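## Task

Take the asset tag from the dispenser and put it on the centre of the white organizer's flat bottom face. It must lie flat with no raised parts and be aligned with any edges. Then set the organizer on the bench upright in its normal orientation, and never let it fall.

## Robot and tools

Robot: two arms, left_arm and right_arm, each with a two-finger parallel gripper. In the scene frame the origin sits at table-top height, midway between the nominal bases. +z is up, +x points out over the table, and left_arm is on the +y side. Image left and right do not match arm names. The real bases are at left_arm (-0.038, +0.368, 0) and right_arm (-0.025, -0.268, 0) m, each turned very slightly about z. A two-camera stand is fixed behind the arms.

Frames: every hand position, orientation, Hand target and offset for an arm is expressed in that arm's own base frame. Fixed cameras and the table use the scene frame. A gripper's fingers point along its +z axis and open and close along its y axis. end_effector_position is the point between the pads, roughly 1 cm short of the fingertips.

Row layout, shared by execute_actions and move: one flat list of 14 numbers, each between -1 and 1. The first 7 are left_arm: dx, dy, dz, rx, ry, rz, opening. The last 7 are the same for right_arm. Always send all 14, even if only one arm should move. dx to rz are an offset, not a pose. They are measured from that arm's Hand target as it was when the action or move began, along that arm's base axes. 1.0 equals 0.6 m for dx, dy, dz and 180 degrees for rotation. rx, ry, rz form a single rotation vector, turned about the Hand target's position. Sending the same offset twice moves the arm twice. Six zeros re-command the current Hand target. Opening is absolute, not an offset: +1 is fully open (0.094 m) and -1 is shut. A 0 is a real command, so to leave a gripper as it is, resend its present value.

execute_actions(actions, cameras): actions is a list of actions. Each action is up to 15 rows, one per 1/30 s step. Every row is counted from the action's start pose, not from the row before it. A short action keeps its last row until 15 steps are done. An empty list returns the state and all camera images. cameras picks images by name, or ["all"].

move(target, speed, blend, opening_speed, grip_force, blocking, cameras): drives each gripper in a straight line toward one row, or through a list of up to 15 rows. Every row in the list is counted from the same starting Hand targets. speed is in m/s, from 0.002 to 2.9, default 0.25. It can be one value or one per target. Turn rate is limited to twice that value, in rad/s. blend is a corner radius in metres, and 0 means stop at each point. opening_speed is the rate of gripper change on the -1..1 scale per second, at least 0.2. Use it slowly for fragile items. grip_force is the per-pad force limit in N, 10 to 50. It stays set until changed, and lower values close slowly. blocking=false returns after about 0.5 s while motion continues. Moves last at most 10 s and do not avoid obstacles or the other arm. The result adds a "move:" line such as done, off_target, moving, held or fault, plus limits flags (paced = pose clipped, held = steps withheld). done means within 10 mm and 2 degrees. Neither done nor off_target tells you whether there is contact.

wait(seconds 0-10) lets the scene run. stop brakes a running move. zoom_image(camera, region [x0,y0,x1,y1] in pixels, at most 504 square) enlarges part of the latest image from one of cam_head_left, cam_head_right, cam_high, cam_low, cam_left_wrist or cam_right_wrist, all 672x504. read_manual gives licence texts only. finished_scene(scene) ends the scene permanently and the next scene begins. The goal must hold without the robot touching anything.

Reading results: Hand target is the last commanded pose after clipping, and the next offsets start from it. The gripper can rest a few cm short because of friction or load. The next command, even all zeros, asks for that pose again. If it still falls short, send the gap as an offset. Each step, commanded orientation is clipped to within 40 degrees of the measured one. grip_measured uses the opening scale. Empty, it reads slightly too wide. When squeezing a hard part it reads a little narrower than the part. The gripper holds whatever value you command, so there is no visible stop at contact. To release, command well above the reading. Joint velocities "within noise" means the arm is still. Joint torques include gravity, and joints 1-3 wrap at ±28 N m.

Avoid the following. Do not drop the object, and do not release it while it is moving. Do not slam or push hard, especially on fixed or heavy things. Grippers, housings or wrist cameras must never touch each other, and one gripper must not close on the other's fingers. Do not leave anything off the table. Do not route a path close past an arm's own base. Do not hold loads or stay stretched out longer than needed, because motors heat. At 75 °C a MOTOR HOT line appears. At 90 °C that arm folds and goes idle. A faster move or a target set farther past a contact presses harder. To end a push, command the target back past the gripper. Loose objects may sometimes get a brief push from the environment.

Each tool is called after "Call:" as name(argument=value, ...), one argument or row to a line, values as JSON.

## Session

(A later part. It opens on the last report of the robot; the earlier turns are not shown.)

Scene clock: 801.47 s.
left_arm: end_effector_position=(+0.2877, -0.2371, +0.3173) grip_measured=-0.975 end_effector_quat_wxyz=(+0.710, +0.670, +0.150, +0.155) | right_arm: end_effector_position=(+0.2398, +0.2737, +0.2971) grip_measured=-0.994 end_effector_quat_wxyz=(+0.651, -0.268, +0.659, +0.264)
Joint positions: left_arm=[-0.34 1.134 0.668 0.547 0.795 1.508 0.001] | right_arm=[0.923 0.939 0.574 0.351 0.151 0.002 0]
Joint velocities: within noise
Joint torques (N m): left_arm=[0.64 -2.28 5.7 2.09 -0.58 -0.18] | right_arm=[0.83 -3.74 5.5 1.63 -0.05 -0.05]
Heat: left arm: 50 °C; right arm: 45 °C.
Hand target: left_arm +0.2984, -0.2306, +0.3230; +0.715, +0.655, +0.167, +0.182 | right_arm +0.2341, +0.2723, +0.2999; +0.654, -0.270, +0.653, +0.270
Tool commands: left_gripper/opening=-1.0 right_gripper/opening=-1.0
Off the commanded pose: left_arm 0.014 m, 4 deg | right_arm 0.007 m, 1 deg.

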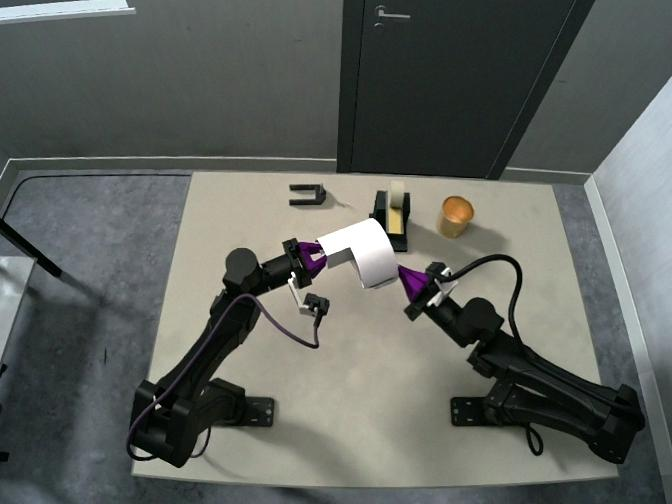

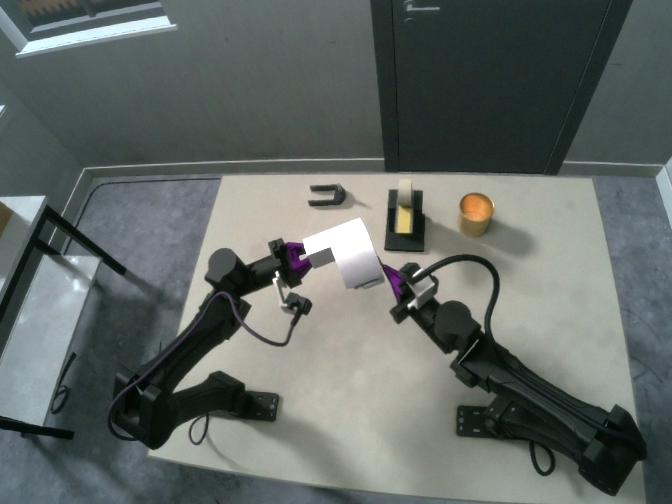

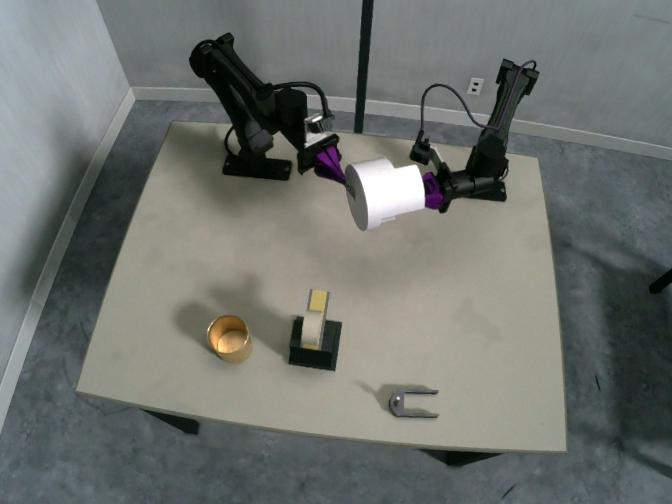

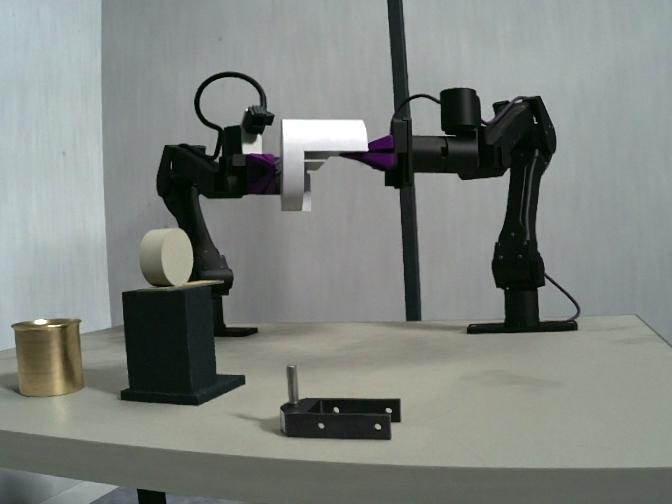

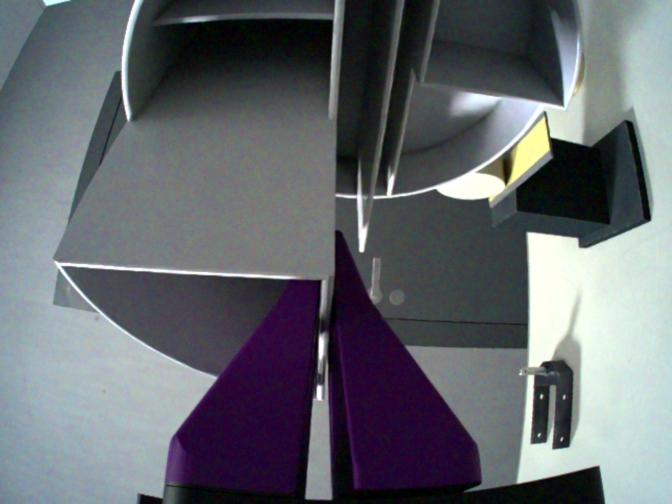

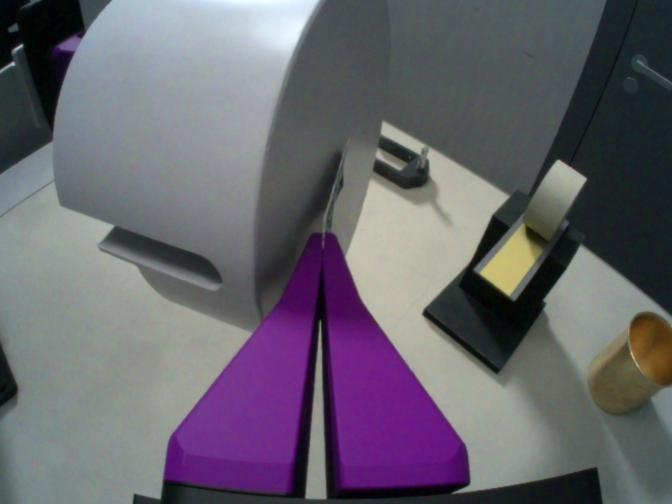

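Call:
move(
  target=[0,0,0,0,0,0,-1, 0.036,-0.082,0,0,0,0,-1],
  speed=0.06,
  cameras=["cam_high","cam_right_wrist","cam_left_wrist"],
)

Scene clock: 807.53 s.
left_arm: end_effector_position=(+0.2957, -0.2328, +0.3178) grip_measured=-0.975 end_effector_quat_wxyz=(+0.707, +0.665, +0.167, +0.172) | right_arm: end_effector_position=(+0.2576, +0.2254, +0.3010) grip_measured=-0.994 end_effector_quat_wxyz=(+0.653, -0.269, +0.655, +0.270)
Joint positions: left_arm=[-0.338 1.134 0.668 0.547 0.747 1.508 0.001] | right_arm=[0.643 0.822 0.541 0.278 -0.14 0.002 0]
Joint torques (N m): left_arm=[0.32 -2.11 5.76 2.14 -0.15 -0.16] | right_arm=[-0.42 -2.17 5.49 1.62 -0.09 -0.05]
Heat: left arm: 50 °C; right arm: 45 °C.
Hand target: left_arm +0.2984, -0.2306, +0.3231; +0.715, +0.655, +0.166, +0.182 | right_arm +0.2557, +0.2232, +0.3000; +0.654, -0.270, +0.653, +0.270
Off the commanded pose: left_arm 0.006 m, 2 deg | right_arm 0.003 m, 0 deg.
move: done
Images, in order (width x height): cam_high 672x504, cam_left_wrist 672x504, cam_right_wrist 672x504.

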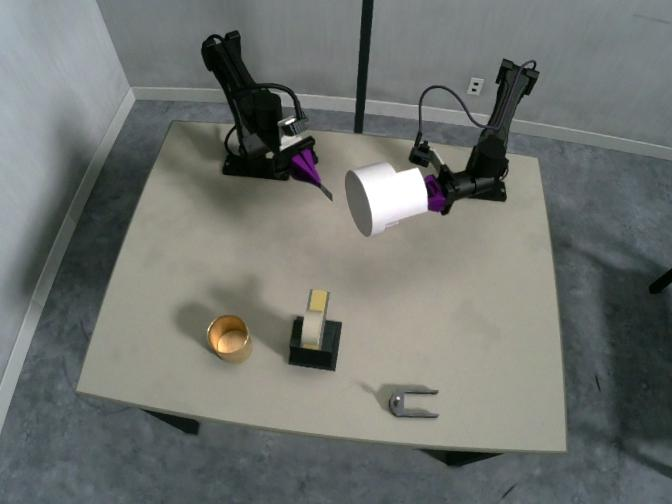

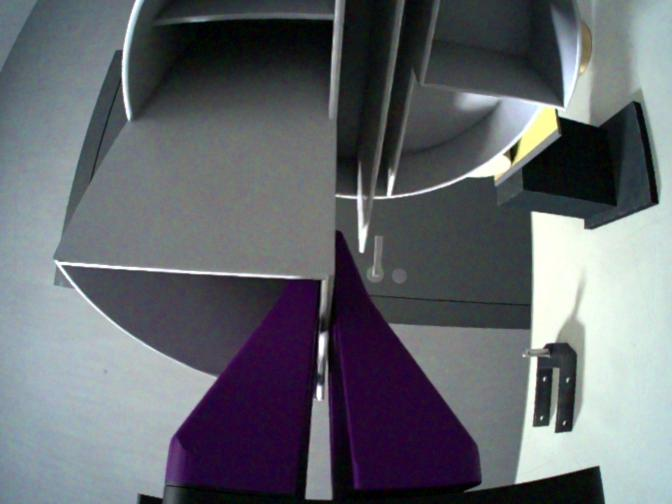

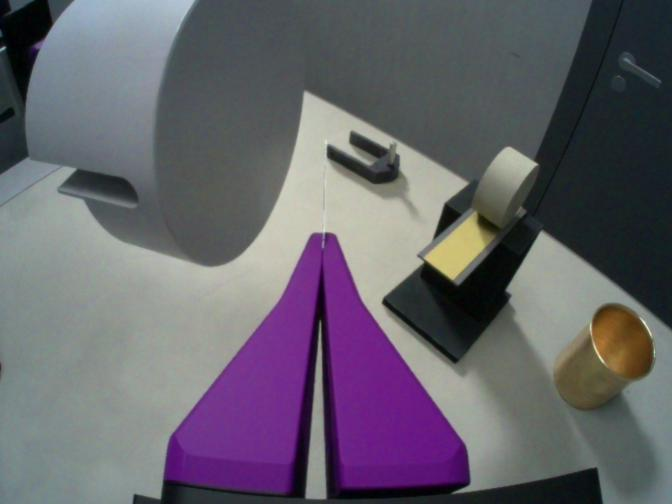

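Call:
zoom_image(
  camera="cam_right_wrist",
  region=[260, 120, 400, 260],
)

Call:
zoom_image(
  camera="cam_right_wrist",
  region=[0, 0, 340, 280],
)

Call:
zoom_image(
  camera="cam_high",
  region=[270, 130, 450, 250],
)

Scaled by 3.600 from the camera's 672x504 image, which has a finer 960x720 frame.

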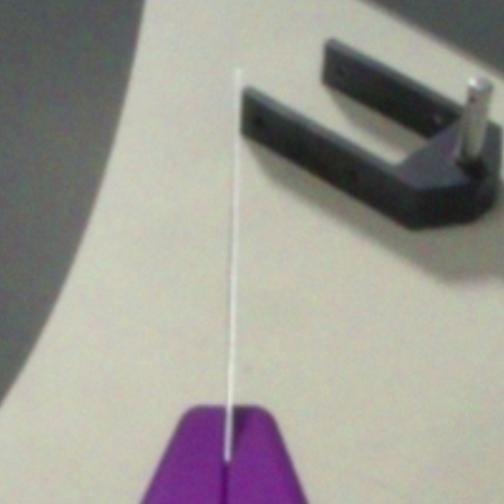

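Scaled by 1.482 from the camera's 672x504 image, which has a finer 960x720 frame.

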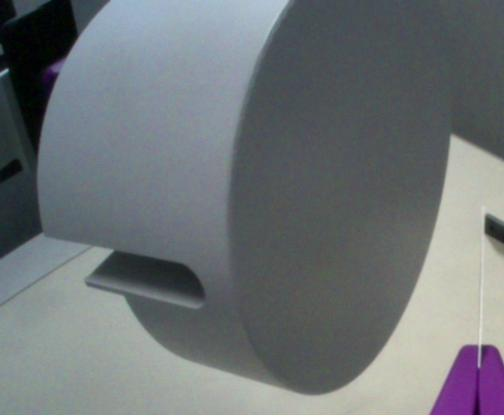

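Scaled by 2.800.

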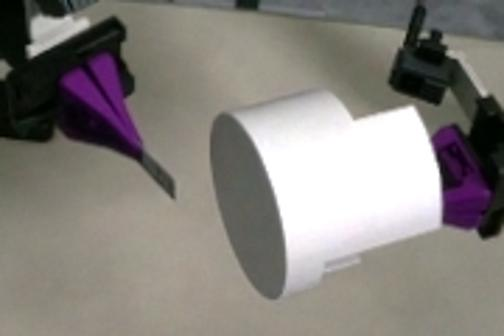

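Call:
move(
  target=[0,0,0,0,0,0,-1, 0.0702,0.0738,0,0,0,0,-1],
  speed=0.08,
  cameras=["cam_high","cam_low","cam_right_wrist","cam_left_wrist"],
)

Scene clock: 842.90 s.
left_arm: end_effector_position=(+0.2957, -0.2328, +0.3178) grip_measured=-0.975 end_effector_quat_wxyz=(+0.707, +0.665, +0.167, +0.172) | right_arm: end_effector_position=(+0.2950, +0.2635, +0.2768) grip_measured=-0.994 end_effector_quat_wxyz=(+0.634, -0.275, +0.672, +0.265)
Joint positions: left_arm=[-0.338 1.134 0.668 0.547 0.747 1.508 0.001] | right_arm=[0.678 1.106 0.609 0.442 -0.106 0.002 0]
Joint torques (N m): left_arm=[0.38 -2.13 5.76 2.13 -0.15 -0.17] | right_arm=[0.51 -2.54 9.87 1.84 0.03 -0.04]
Heat: left arm: 50 °C; right arm: 43 °C.
Hand target: left_arm +0.2984, -0.2306, +0.3231; +0.715, +0.655, +0.166, +0.182 | right_arm +0.2979, +0.2674, +0.3000; +0.654, -0.270, +0.653, +0.270
Off the commanded pose: left_arm 0.006 m, 2 deg | right_arm 0.024 m, 3 deg.
move: off_target (right_arm)
Images, in order (width x height): cam_high 672x504, cam_low 672x504, cam_left_wrist 672x504, cam_right_wrist 672x504.

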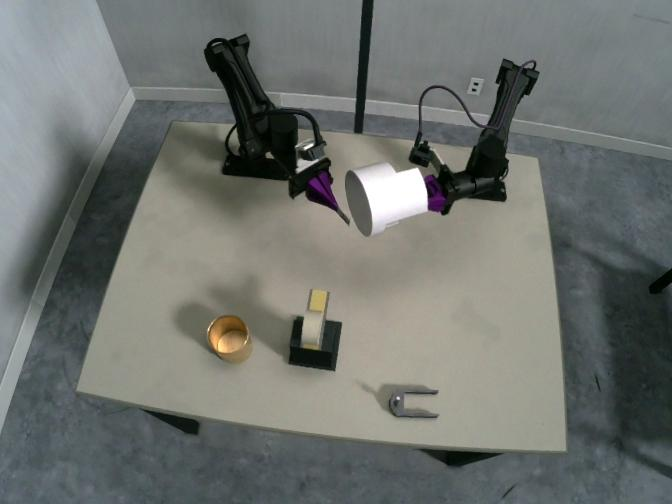

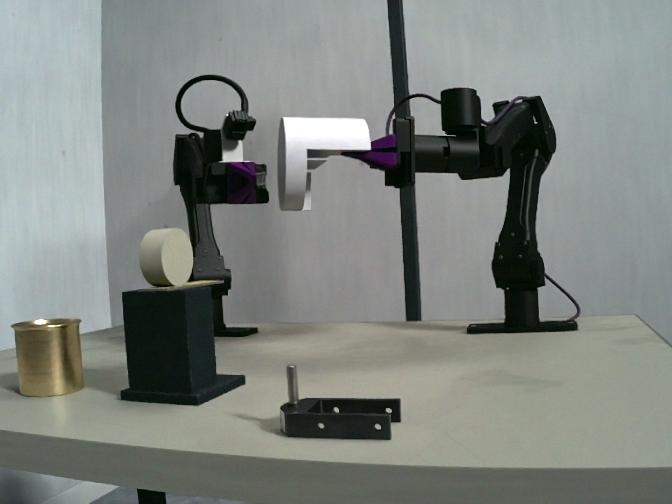

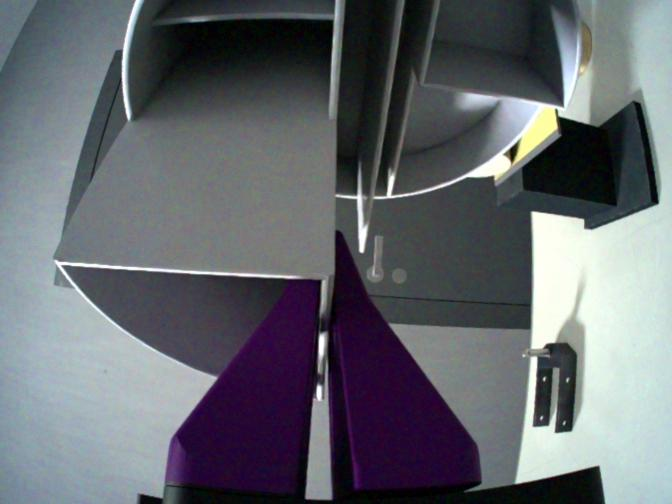

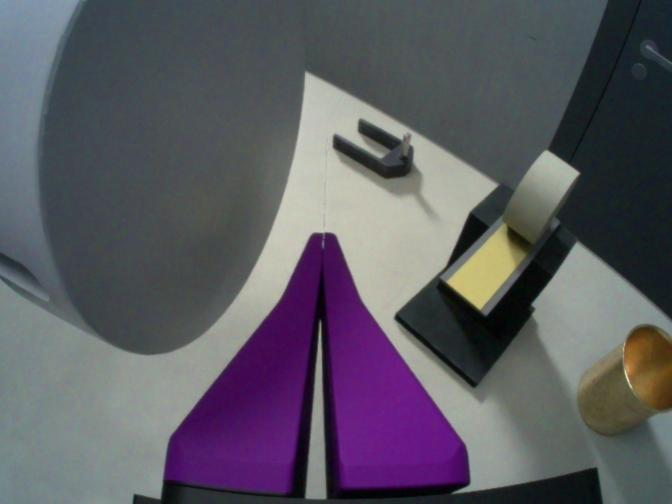

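Call:
move(
  target=[0,0,0,0,0,0,-1, 0.003,0.004,0.04,0,0,0,-1],
  speed=0.08,
  cameras=["cam_high","cam_low","cam_right_wrist"],
)

Scene clock: 847.57 s.
left_arm: end_effector_position=(+0.2957, -0.2328, +0.3178) grip_measured=-0.975 end_effector_quat_wxyz=(+0.707, +0.665, +0.167, +0.172) | right_arm: end_effector_position=(+0.2986, +0.2675, +0.3062) grip_measured=-0.994 end_effector_quat_wxyz=(+0.641, -0.273, +0.665, +0.267)
Joint positions: left_arm=[-0.338 1.134 0.668 0.547 0.747 1.508 0.001] | right_arm=[0.682 1.106 0.707 0.365 -0.103 0.002 0]
Joint torques (N m): left_arm=[0.32 -2.14 5.76 2.12 -0.15 -0.17] | right_arm=[0.51 -2.85 9.69 1.63 0.03 -0.05]
Heat: left arm: 51 °C; right arm: 44 °C.
Hand target: left_arm +0.2984, -0.2306, +0.3231; +0.715, +0.655, +0.166, +0.182 | right_arm +0.2996, +0.2698, +0.3240; +0.654, -0.270, +0.653, +0.270
Off the commanded pose: left_arm 0.006 m, 2 deg | right_arm 0.018 m, 2 deg.
move: off_target (right_arm)
Images, in order (width x height): cam_high 672x504, cam_low 672x504, cam_right_wrist 672x504.

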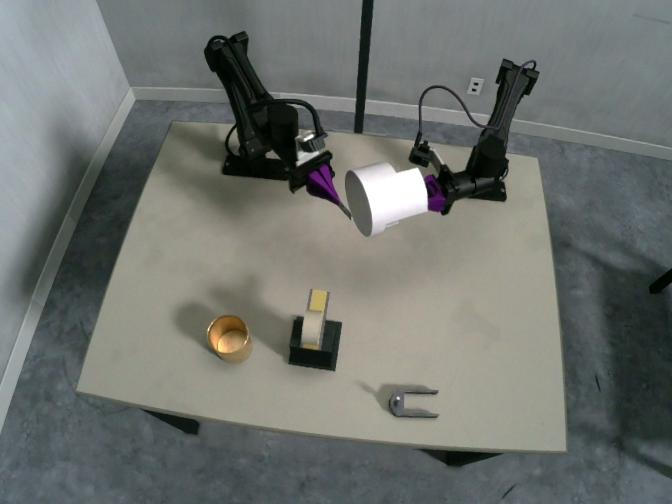

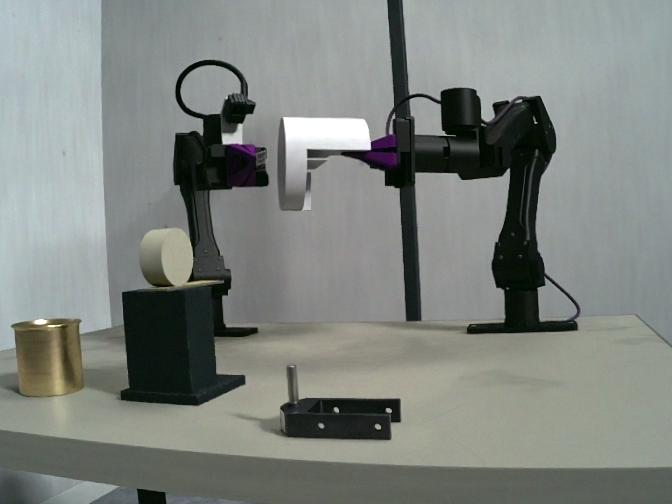

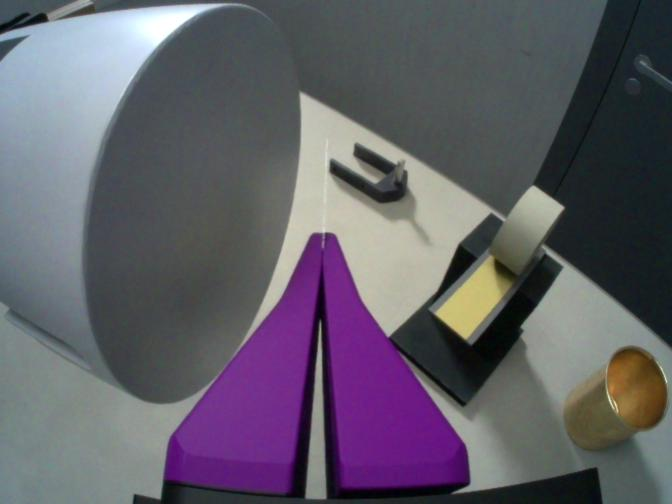

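Call:
zoom_image(
  camera="cam_right_wrist",
  region=[60, 0, 340, 210],
)

Call:
zoom_image(
  camera="cam_right_wrist",
  region=[60, 200, 340, 410],
)

Call:
zoom_image(
  camera="cam_low",
  region=[220, 100, 320, 230],
)

Scaled by 1.800 from the camera's 672x504 image, which has a finer 960x720 frame.

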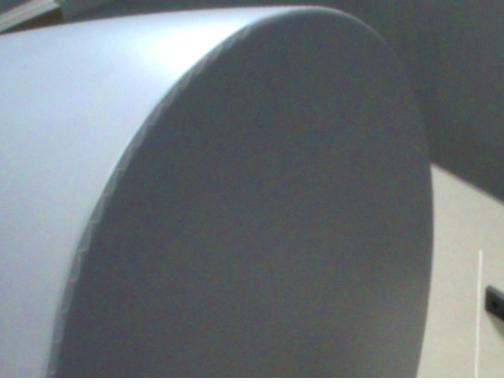

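Scaled by 1.800 from the camera's 672x504 image, which has a finer 960x720 frame.

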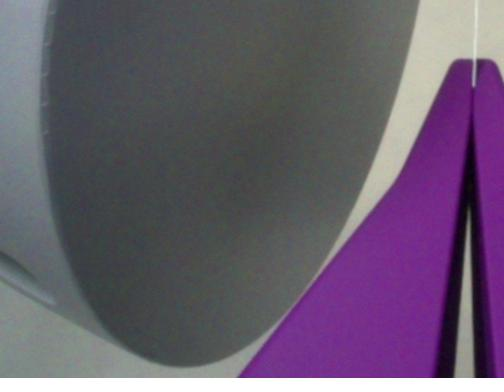

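Scaled by 3.877.

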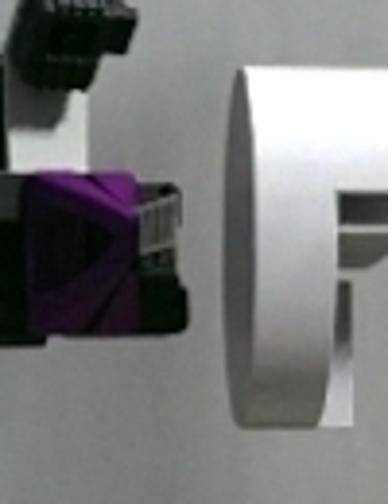

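Call:
move(
  target=[0,0,0,0,0,0,-1, -0.0068,0.0191,-0.014,0,0,0,-1],
  speed=0.06,
  cameras=["cam_high","cam_low","cam_right_wrist"],
)

Scene clock: 924.50 s.
left_arm: end_effector_position=(+0.2957, -0.2328, +0.3178) grip_measured=-0.975 end_effector_quat_wxyz=(+0.707, +0.665, +0.167, +0.172) | right_arm: end_effector_position=(+0.2946, +0.2795, +0.3026) grip_measured=-0.994 end_effector_quat_wxyz=(+0.641, -0.274, +0.665, +0.267)
Joint positions: left_arm=[-0.338 1.134 0.668 0.547 0.747 1.508 0.001] | right_arm=[0.733 1.131 0.707 0.389 -0.053 0.002 0]
Joint torques (N m): left_arm=[0.36 -2.14 5.78 2.13 -0.15 -0.17] | right_arm=[0.46 -2.93 7.97 1.83 0.03 -0.05]
Heat: left arm: 51 °C; right arm: 52 °C.
Hand target: left_arm +0.2984, -0.2306, +0.3231; +0.715, +0.655, +0.166, +0.182 | right_arm +0.2956, +0.2813, +0.3156; +0.654, -0.270, +0.653, +0.270
Off the commanded pose: left_arm 0.006 m, 2 deg | right_arm 0.013 m, 2 deg.
move: off_target (right_arm)
Images, in order (width x height): cam_high 672x504, cam_low 672x504, cam_right_wrist 672x504.

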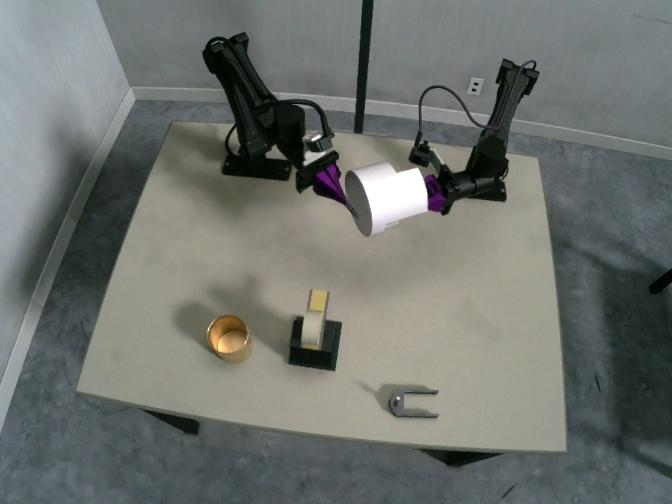

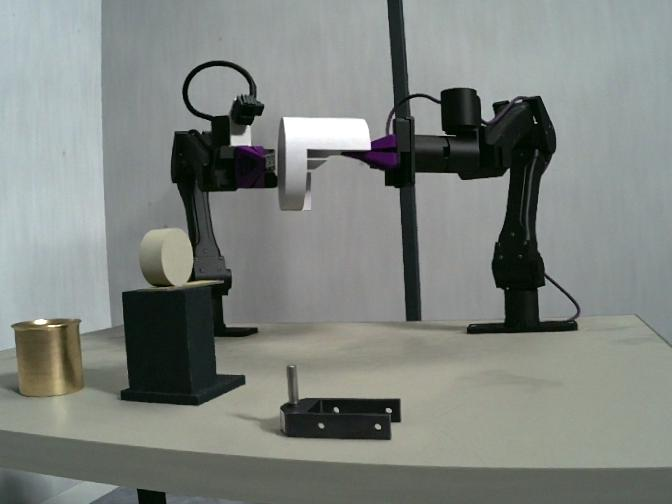

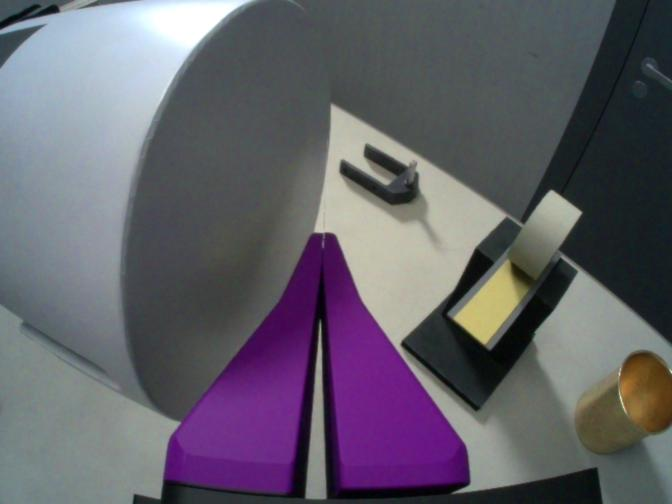

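Call:
move(
  target=[0,0,0,0,0,0,-1, 0,0,-0.016,0,0,0,-1],
  speed=0.06,
  cameras=["cam_low","cam_right_wrist"],
)

Scene clock: 928.80 s.
left_arm: end_effector_position=(+0.2957, -0.2328, +0.3178) grip_measured=-0.975 end_effector_quat_wxyz=(+0.707, +0.665, +0.167, +0.172) | right_arm: end_effector_position=(+0.2962, +0.2809, +0.3094) grip_measured=-0.994 end_effector_quat_wxyz=(+0.652, -0.270, +0.654, +0.271)
Joint positions: left_arm=[-0.338 1.134 0.668 0.547 0.747 1.508 0.001] | right_arm=[0.733 1.141 0.707 0.431 -0.052 0.002 0]
Joint torques (N m): left_arm=[0.36 -2.17 5.76 2.13 -0.14 -0.17] | right_arm=[0.44 -2.95 5.16 1.82 0.03 -0.04]
Heat: left arm: 51 °C; right arm: 52 °C.
Hand target: left_arm +0.2984, -0.2306, +0.3231; +0.715, +0.655, +0.166, +0.182 | right_arm +0.2955, +0.2813, +0.3059; +0.654, -0.270, +0.653, +0.270
Off the commanded pose: left_arm 0.006 m, 2 deg | right_arm 0.003 m, 0 deg.
move: done
Images, in order (width x height): cam_low 672x504, cam_right_wrist 672x504.

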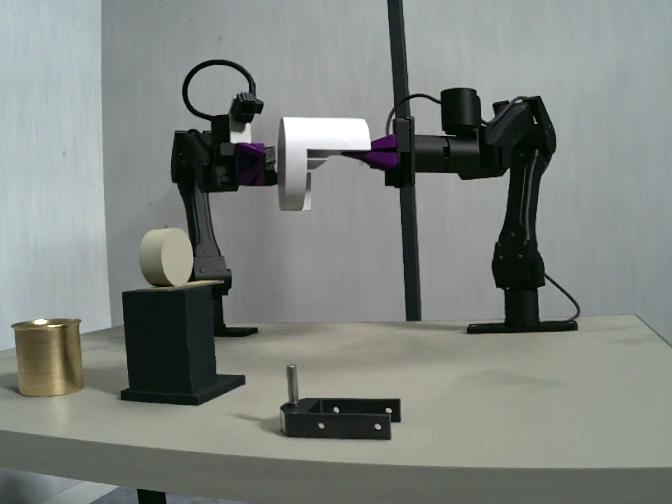

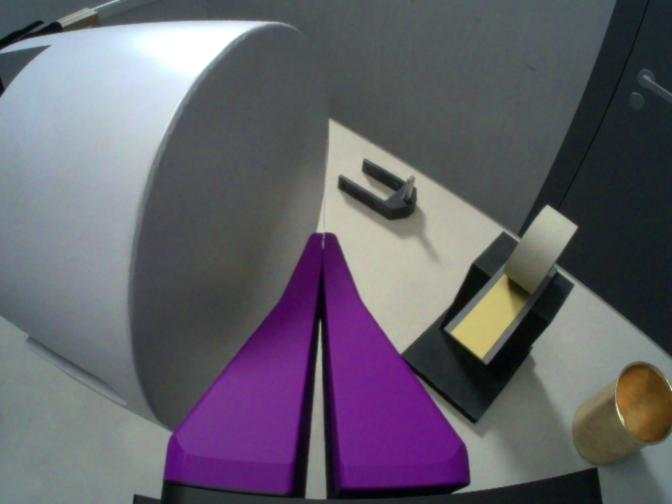

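Call:
move(
  target=[0,0,0,0,0,0,-1, 0,0,-0.022,0,0,0,-1],
  speed=0.06,
  cameras=["cam_low","cam_right_wrist"],
)

Scene clock: 931.93 s.
left_arm: end_effector_position=(+0.2957, -0.2328, +0.3178) grip_measured=-0.975 end_effector_quat_wxyz=(+0.707, +0.665, +0.167, +0.172) | right_arm: end_effector_position=(+0.2962, +0.2809, +0.2937) grip_measured=-0.994 end_effector_quat_wxyz=(+0.650, -0.271, +0.656, +0.270)
Joint positions: left_arm=[-0.338 1.134 0.668 0.547 0.747 1.508 0.001] | right_arm=[0.733 1.157 0.657 0.492 -0.052 0.002 0]
Joint torques (N m): left_arm=[0.35 -2.14 5.79 2.13 -0.15 -0.16] | right_arm=[0.49 -3.06 5.46 1.81 0.03 -0.05]
Heat: left arm: 51 °C; right arm: 51 °C.
Hand target: left_arm +0.2984, -0.2306, +0.3231; +0.715, +0.655, +0.166, +0.182 | right_arm +0.2955, +0.2813, +0.2927; +0.654, -0.270, +0.653, +0.270
Off the commanded pose: left_arm 0.006 m, 2 deg | right_arm 0.001 m, 1 deg.
move: done
Images, in order (width x height): cam_low 672x504, cam_right_wrist 672x504.

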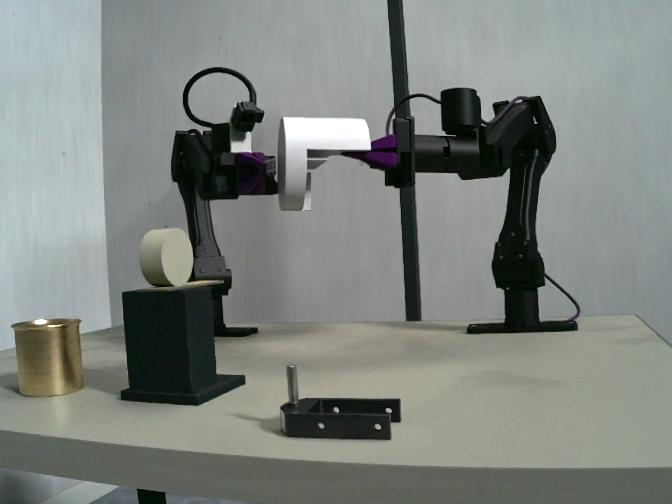

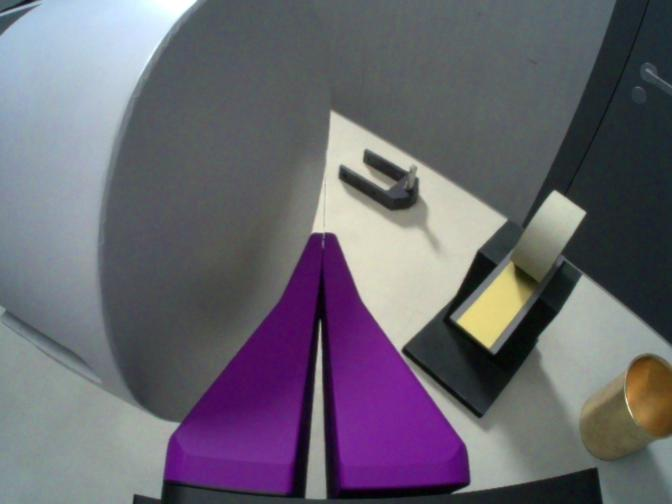

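Call:
move(
  target=[0,0,0,0,0,0,-1, -0.0183,0.0257,0.0025,0,0,0,-1],
  speed=0.04,
  cameras=["cam_high","cam_low","cam_right_wrist"],
)

Call:
zoom_image(
  camera="cam_right_wrist",
  region=[260, 120, 400, 260],
)

Call:
zoom_image(
  camera="cam_high",
  region=[300, 140, 440, 240],
)

Call:
zoom_image(
  camera="cam_low",
  region=[220, 100, 320, 230],
)

Scene clock: 945.30 s.
left_arm: end_effector_position=(+0.2957, -0.2328, +0.3177) grip_measured=-0.975 end_effector_quat_wxyz=(+0.707, +0.665, +0.167, +0.172) | right_arm: end_effector_position=(+0.2847, +0.2954, +0.2899) grip_measured=-0.994 end_effector_quat_wxyz=(+0.648, -0.273, +0.659, +0.269)
Joint positions: left_arm=[-0.338 1.134 0.668 0.547 0.747 1.508 0.001] | right_arm=[0.814 1.168 0.657 0.495 0.028 0.001 0]
Joint torques (N m): left_arm=[0.34 -2.14 5.78 2.13 -0.15 -0.18] | right_arm=[0.54 -3.03 6.56 1.79 0.04 -0.04]
Heat: left arm: 51 °C; right arm: 48 °C.
Hand target: left_arm +0.2984, -0.2306, +0.3230; +0.715, +0.655, +0.167, +0.182 | right_arm +0.2846, +0.2967, +0.2940; +0.654, -0.270, +0.653, +0.270
Off the commanded pose: left_arm 0.006 m, 2 deg | right_arm 0.004 m, 1 deg.
move: done
Images, in order (width x height): cam_high 672x504, cam_low 672x504, cam_right_wrist 672x504.

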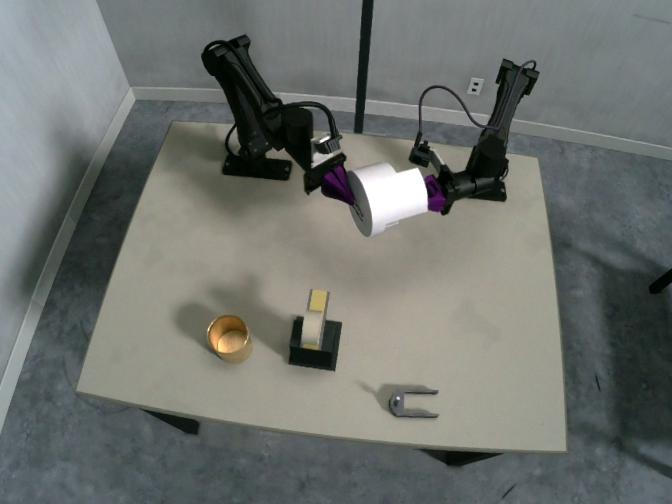

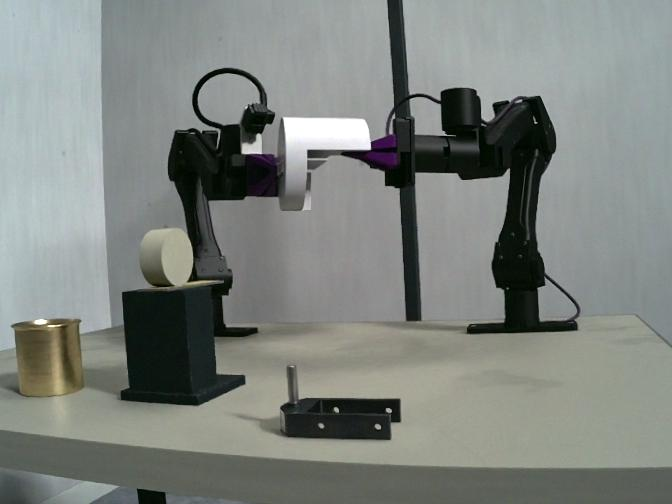

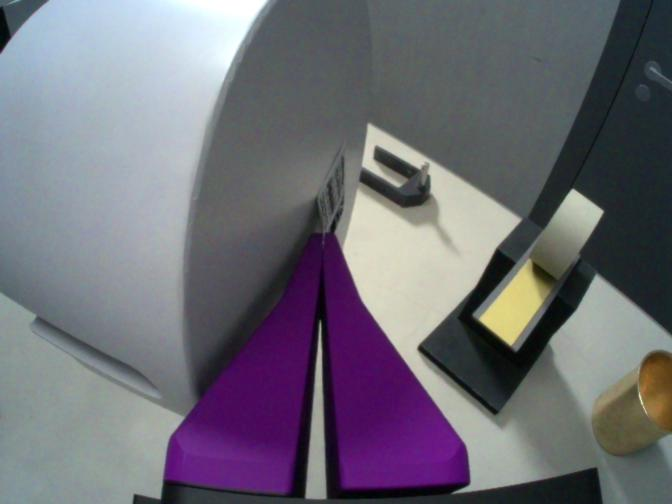

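Scaled by 3.600 from the camera's 672x504 image, which has a finer 960x720 frame.

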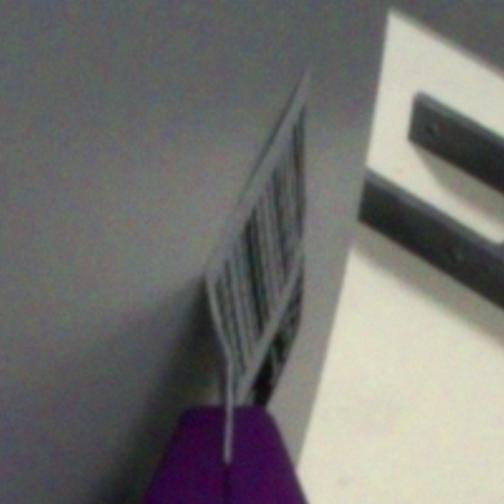

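Scaled by 3.600.

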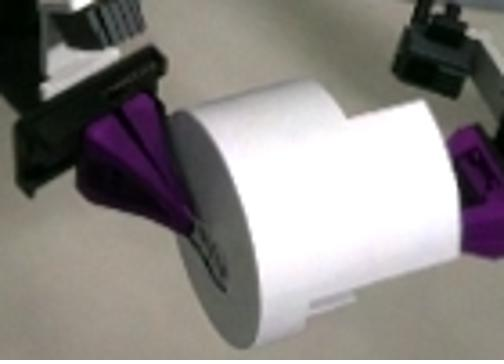

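Scaled by 3.877.

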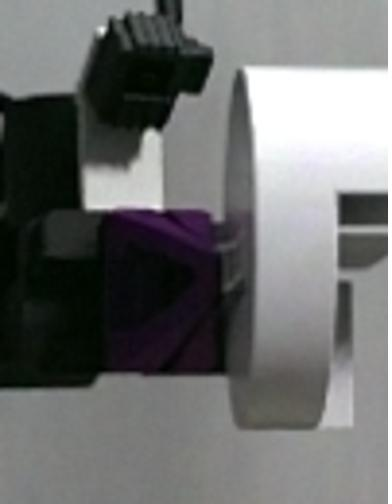

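Call:
move(
  target=[0,0,0,0,0,0,-1, 0.0163,-0.0291,0.0133,0,0,0,-1],
  speed=0.05,
  cameras=["cam_high","cam_low","cam_right_wrist"],
)

Call:
zoom_image(
  camera="cam_right_wrist",
  region=[260, 120, 400, 260],
)

Scene clock: 951.93 s.
left_arm: end_effector_position=(+0.2951, -0.2332, +0.3167) grip_measured=-0.975 end_effector_quat_wxyz=(+0.707, +0.667, +0.167, +0.169) | right_arm: end_effector_position=(+0.2940, +0.2841, +0.2880) grip_measured=-0.994 end_effector_quat_wxyz=(+0.643, -0.276, +0.662, +0.270)
Joint positions: left_arm=[-0.338 1.134 0.668 0.542 0.752 1.508 0.001] | right_arm=[0.744 1.161 0.657 0.475 -0.049 0.001 0]
Joint torques (N m): left_arm=[0.38 -2.18 5.78 2.19 -0.18 -0.18] | right_arm=[-0.75 -5.2 7.62 1.55 -0.02 -0.05]
Heat: left arm: 51 °C; right arm: 48 °C.
Hand target: left_arm +0.2984, -0.2306, +0.3231; +0.715, +0.655, +0.166, +0.182 | right_arm +0.2944, +0.2792, +0.3021; +0.654, -0.270, +0.653, +0.270
Off the commanded pose: left_arm 0.008 m, 2 deg | right_arm 0.015 m, 2 deg.
move: off_target (right_arm)
Images, in order (width x height): cam_high 672x504, cam_low 672x504, cam_right_wrist 672x504.

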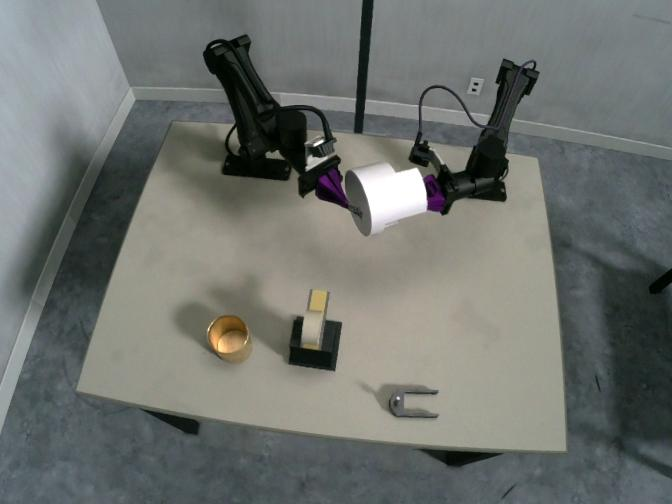

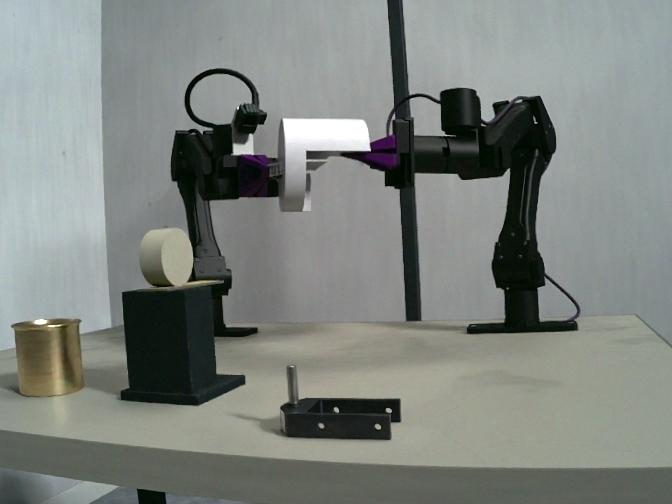

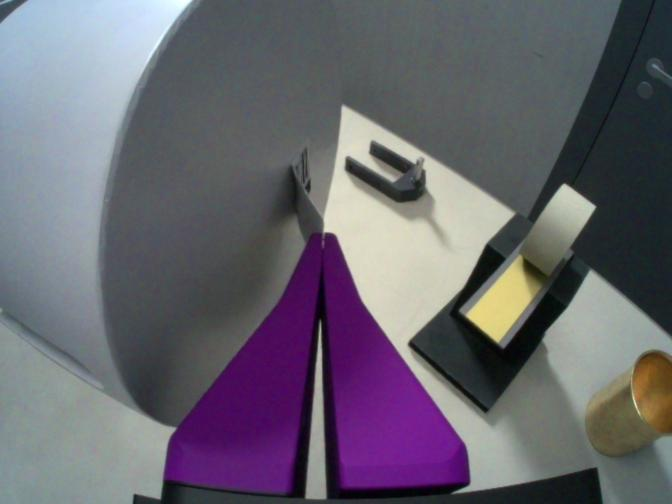

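Scaled by 3.600 from the camera's 672x504 image, which has a finer 960x720 frame.

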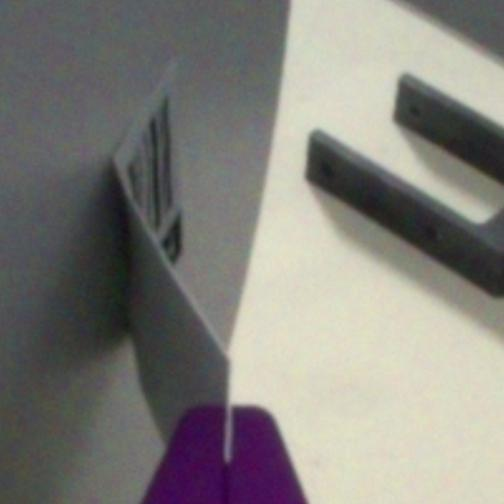

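Call:
zoom_image(
  camera="cam_low",
  region=[240, 105, 320, 220],
)

Call:
zoom_image(
  camera="cam_high",
  region=[320, 140, 420, 240],
)

Call:
zoom_image(
  camera="cam_right_wrist",
  region=[80, 0, 380, 300],
)

Scaled by 4.383.

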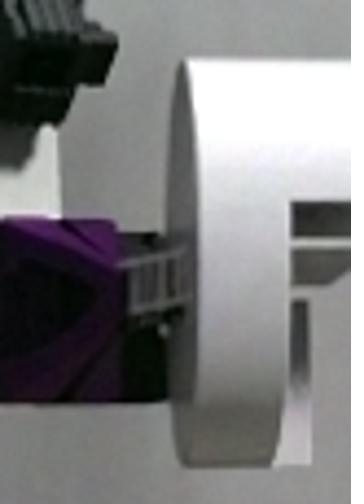

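Scaled by 5.040.

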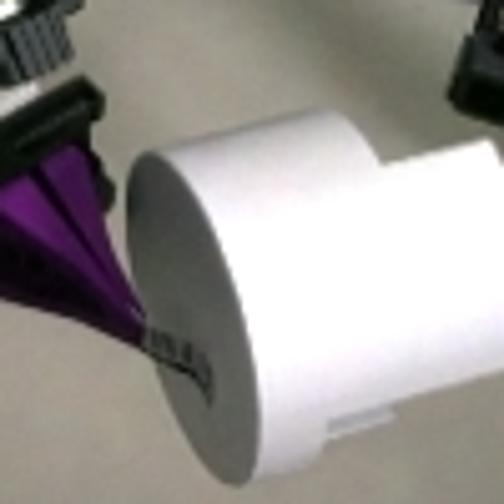

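Scaled by 1.680 from the camera's 672x504 image, which has a finer 960x720 frame.

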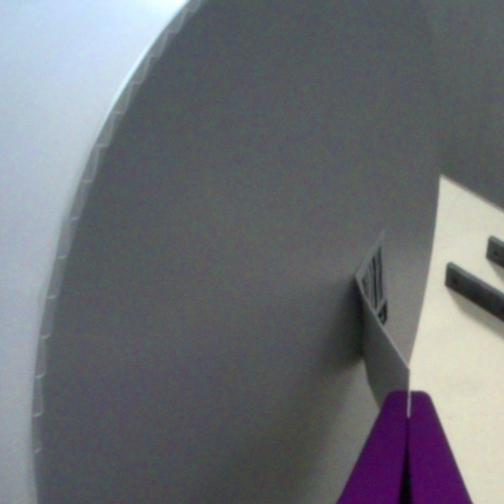

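Call:
move(
  target=[0,0,0,0,0,0,-1, 0.0244,-0.0436,0,0,0,0,-1],
  speed=0.05,
  cameras=["cam_high","cam_low","cam_right_wrist"],
)

Call:
zoom_image(
  camera="cam_right_wrist",
  region=[260, 120, 400, 260],
)

Scene clock: 960.73 s.
left_arm: end_effector_position=(+0.2894, -0.2373, +0.3165) grip_measured=-0.975 end_effector_quat_wxyz=(+0.709, +0.670, +0.156, +0.158) | right_arm: end_effector_position=(+0.2998, +0.2697, +0.2897) grip_measured=-0.994 end_effector_quat_wxyz=(+0.632, -0.296, +0.654, +0.292)
Joint positions: left_arm=[-0.345 1.134 0.668 0.542 0.777 1.508 0.001] | right_arm=[0.628 1.143 0.657 0.454 -0.23 0.001 0]
Joint torques (N m): left_arm=[1.05 -2.22 5.72 2.17 -0.42 -0.17] | right_arm=[-1.99 -5.64 6.53 1.62 0.45 -0.04]
Heat: left arm: 51 °C; right arm: 48 °C.
Hand target: left_arm +0.2984, -0.2306, +0.3231; +0.715, +0.655, +0.167, +0.182 | right_arm +0.3090, +0.2531, +0.3021; +0.654, -0.270, +0.653, +0.270
Off the commanded pose: left_arm 0.013 m, 4 deg | right_arm 0.023 m, 5 deg.
move: off_target (left_arm, right_arm)
Images, in order (width x height): cam_high 672x504, cam_low 672x504, cam_right_wrist 672x504.

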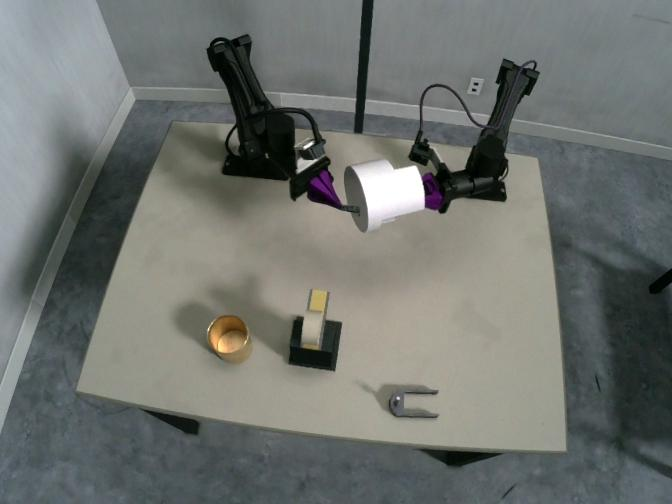

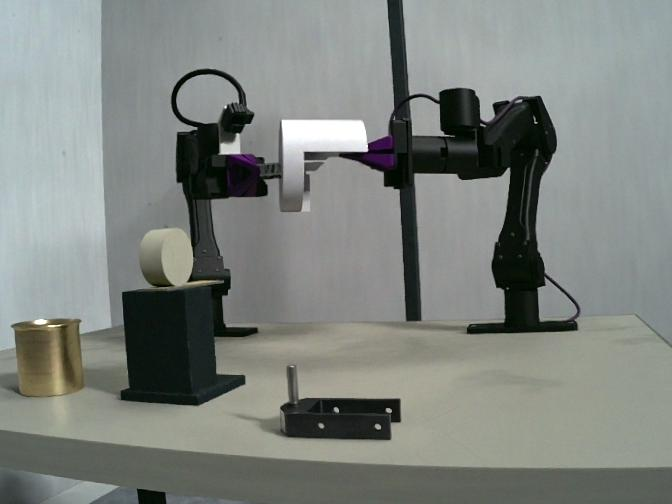

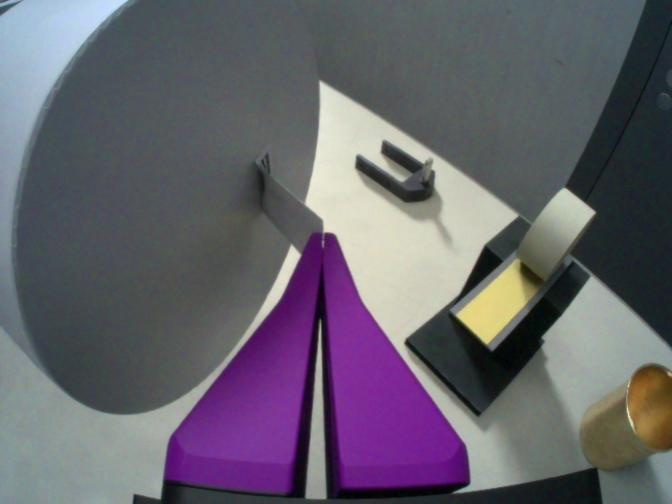

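Scaled by 3.600 from the camera's 672x504 image, which has a finer 960x720 frame.

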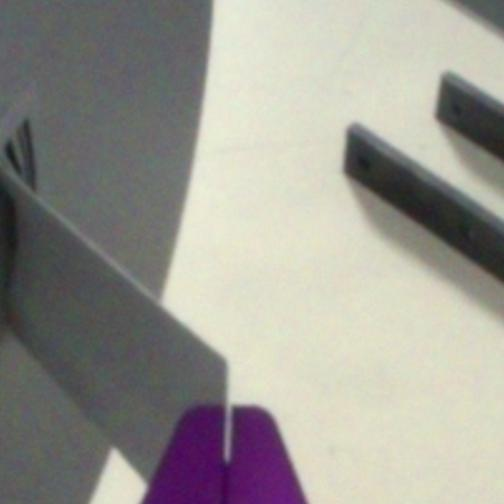

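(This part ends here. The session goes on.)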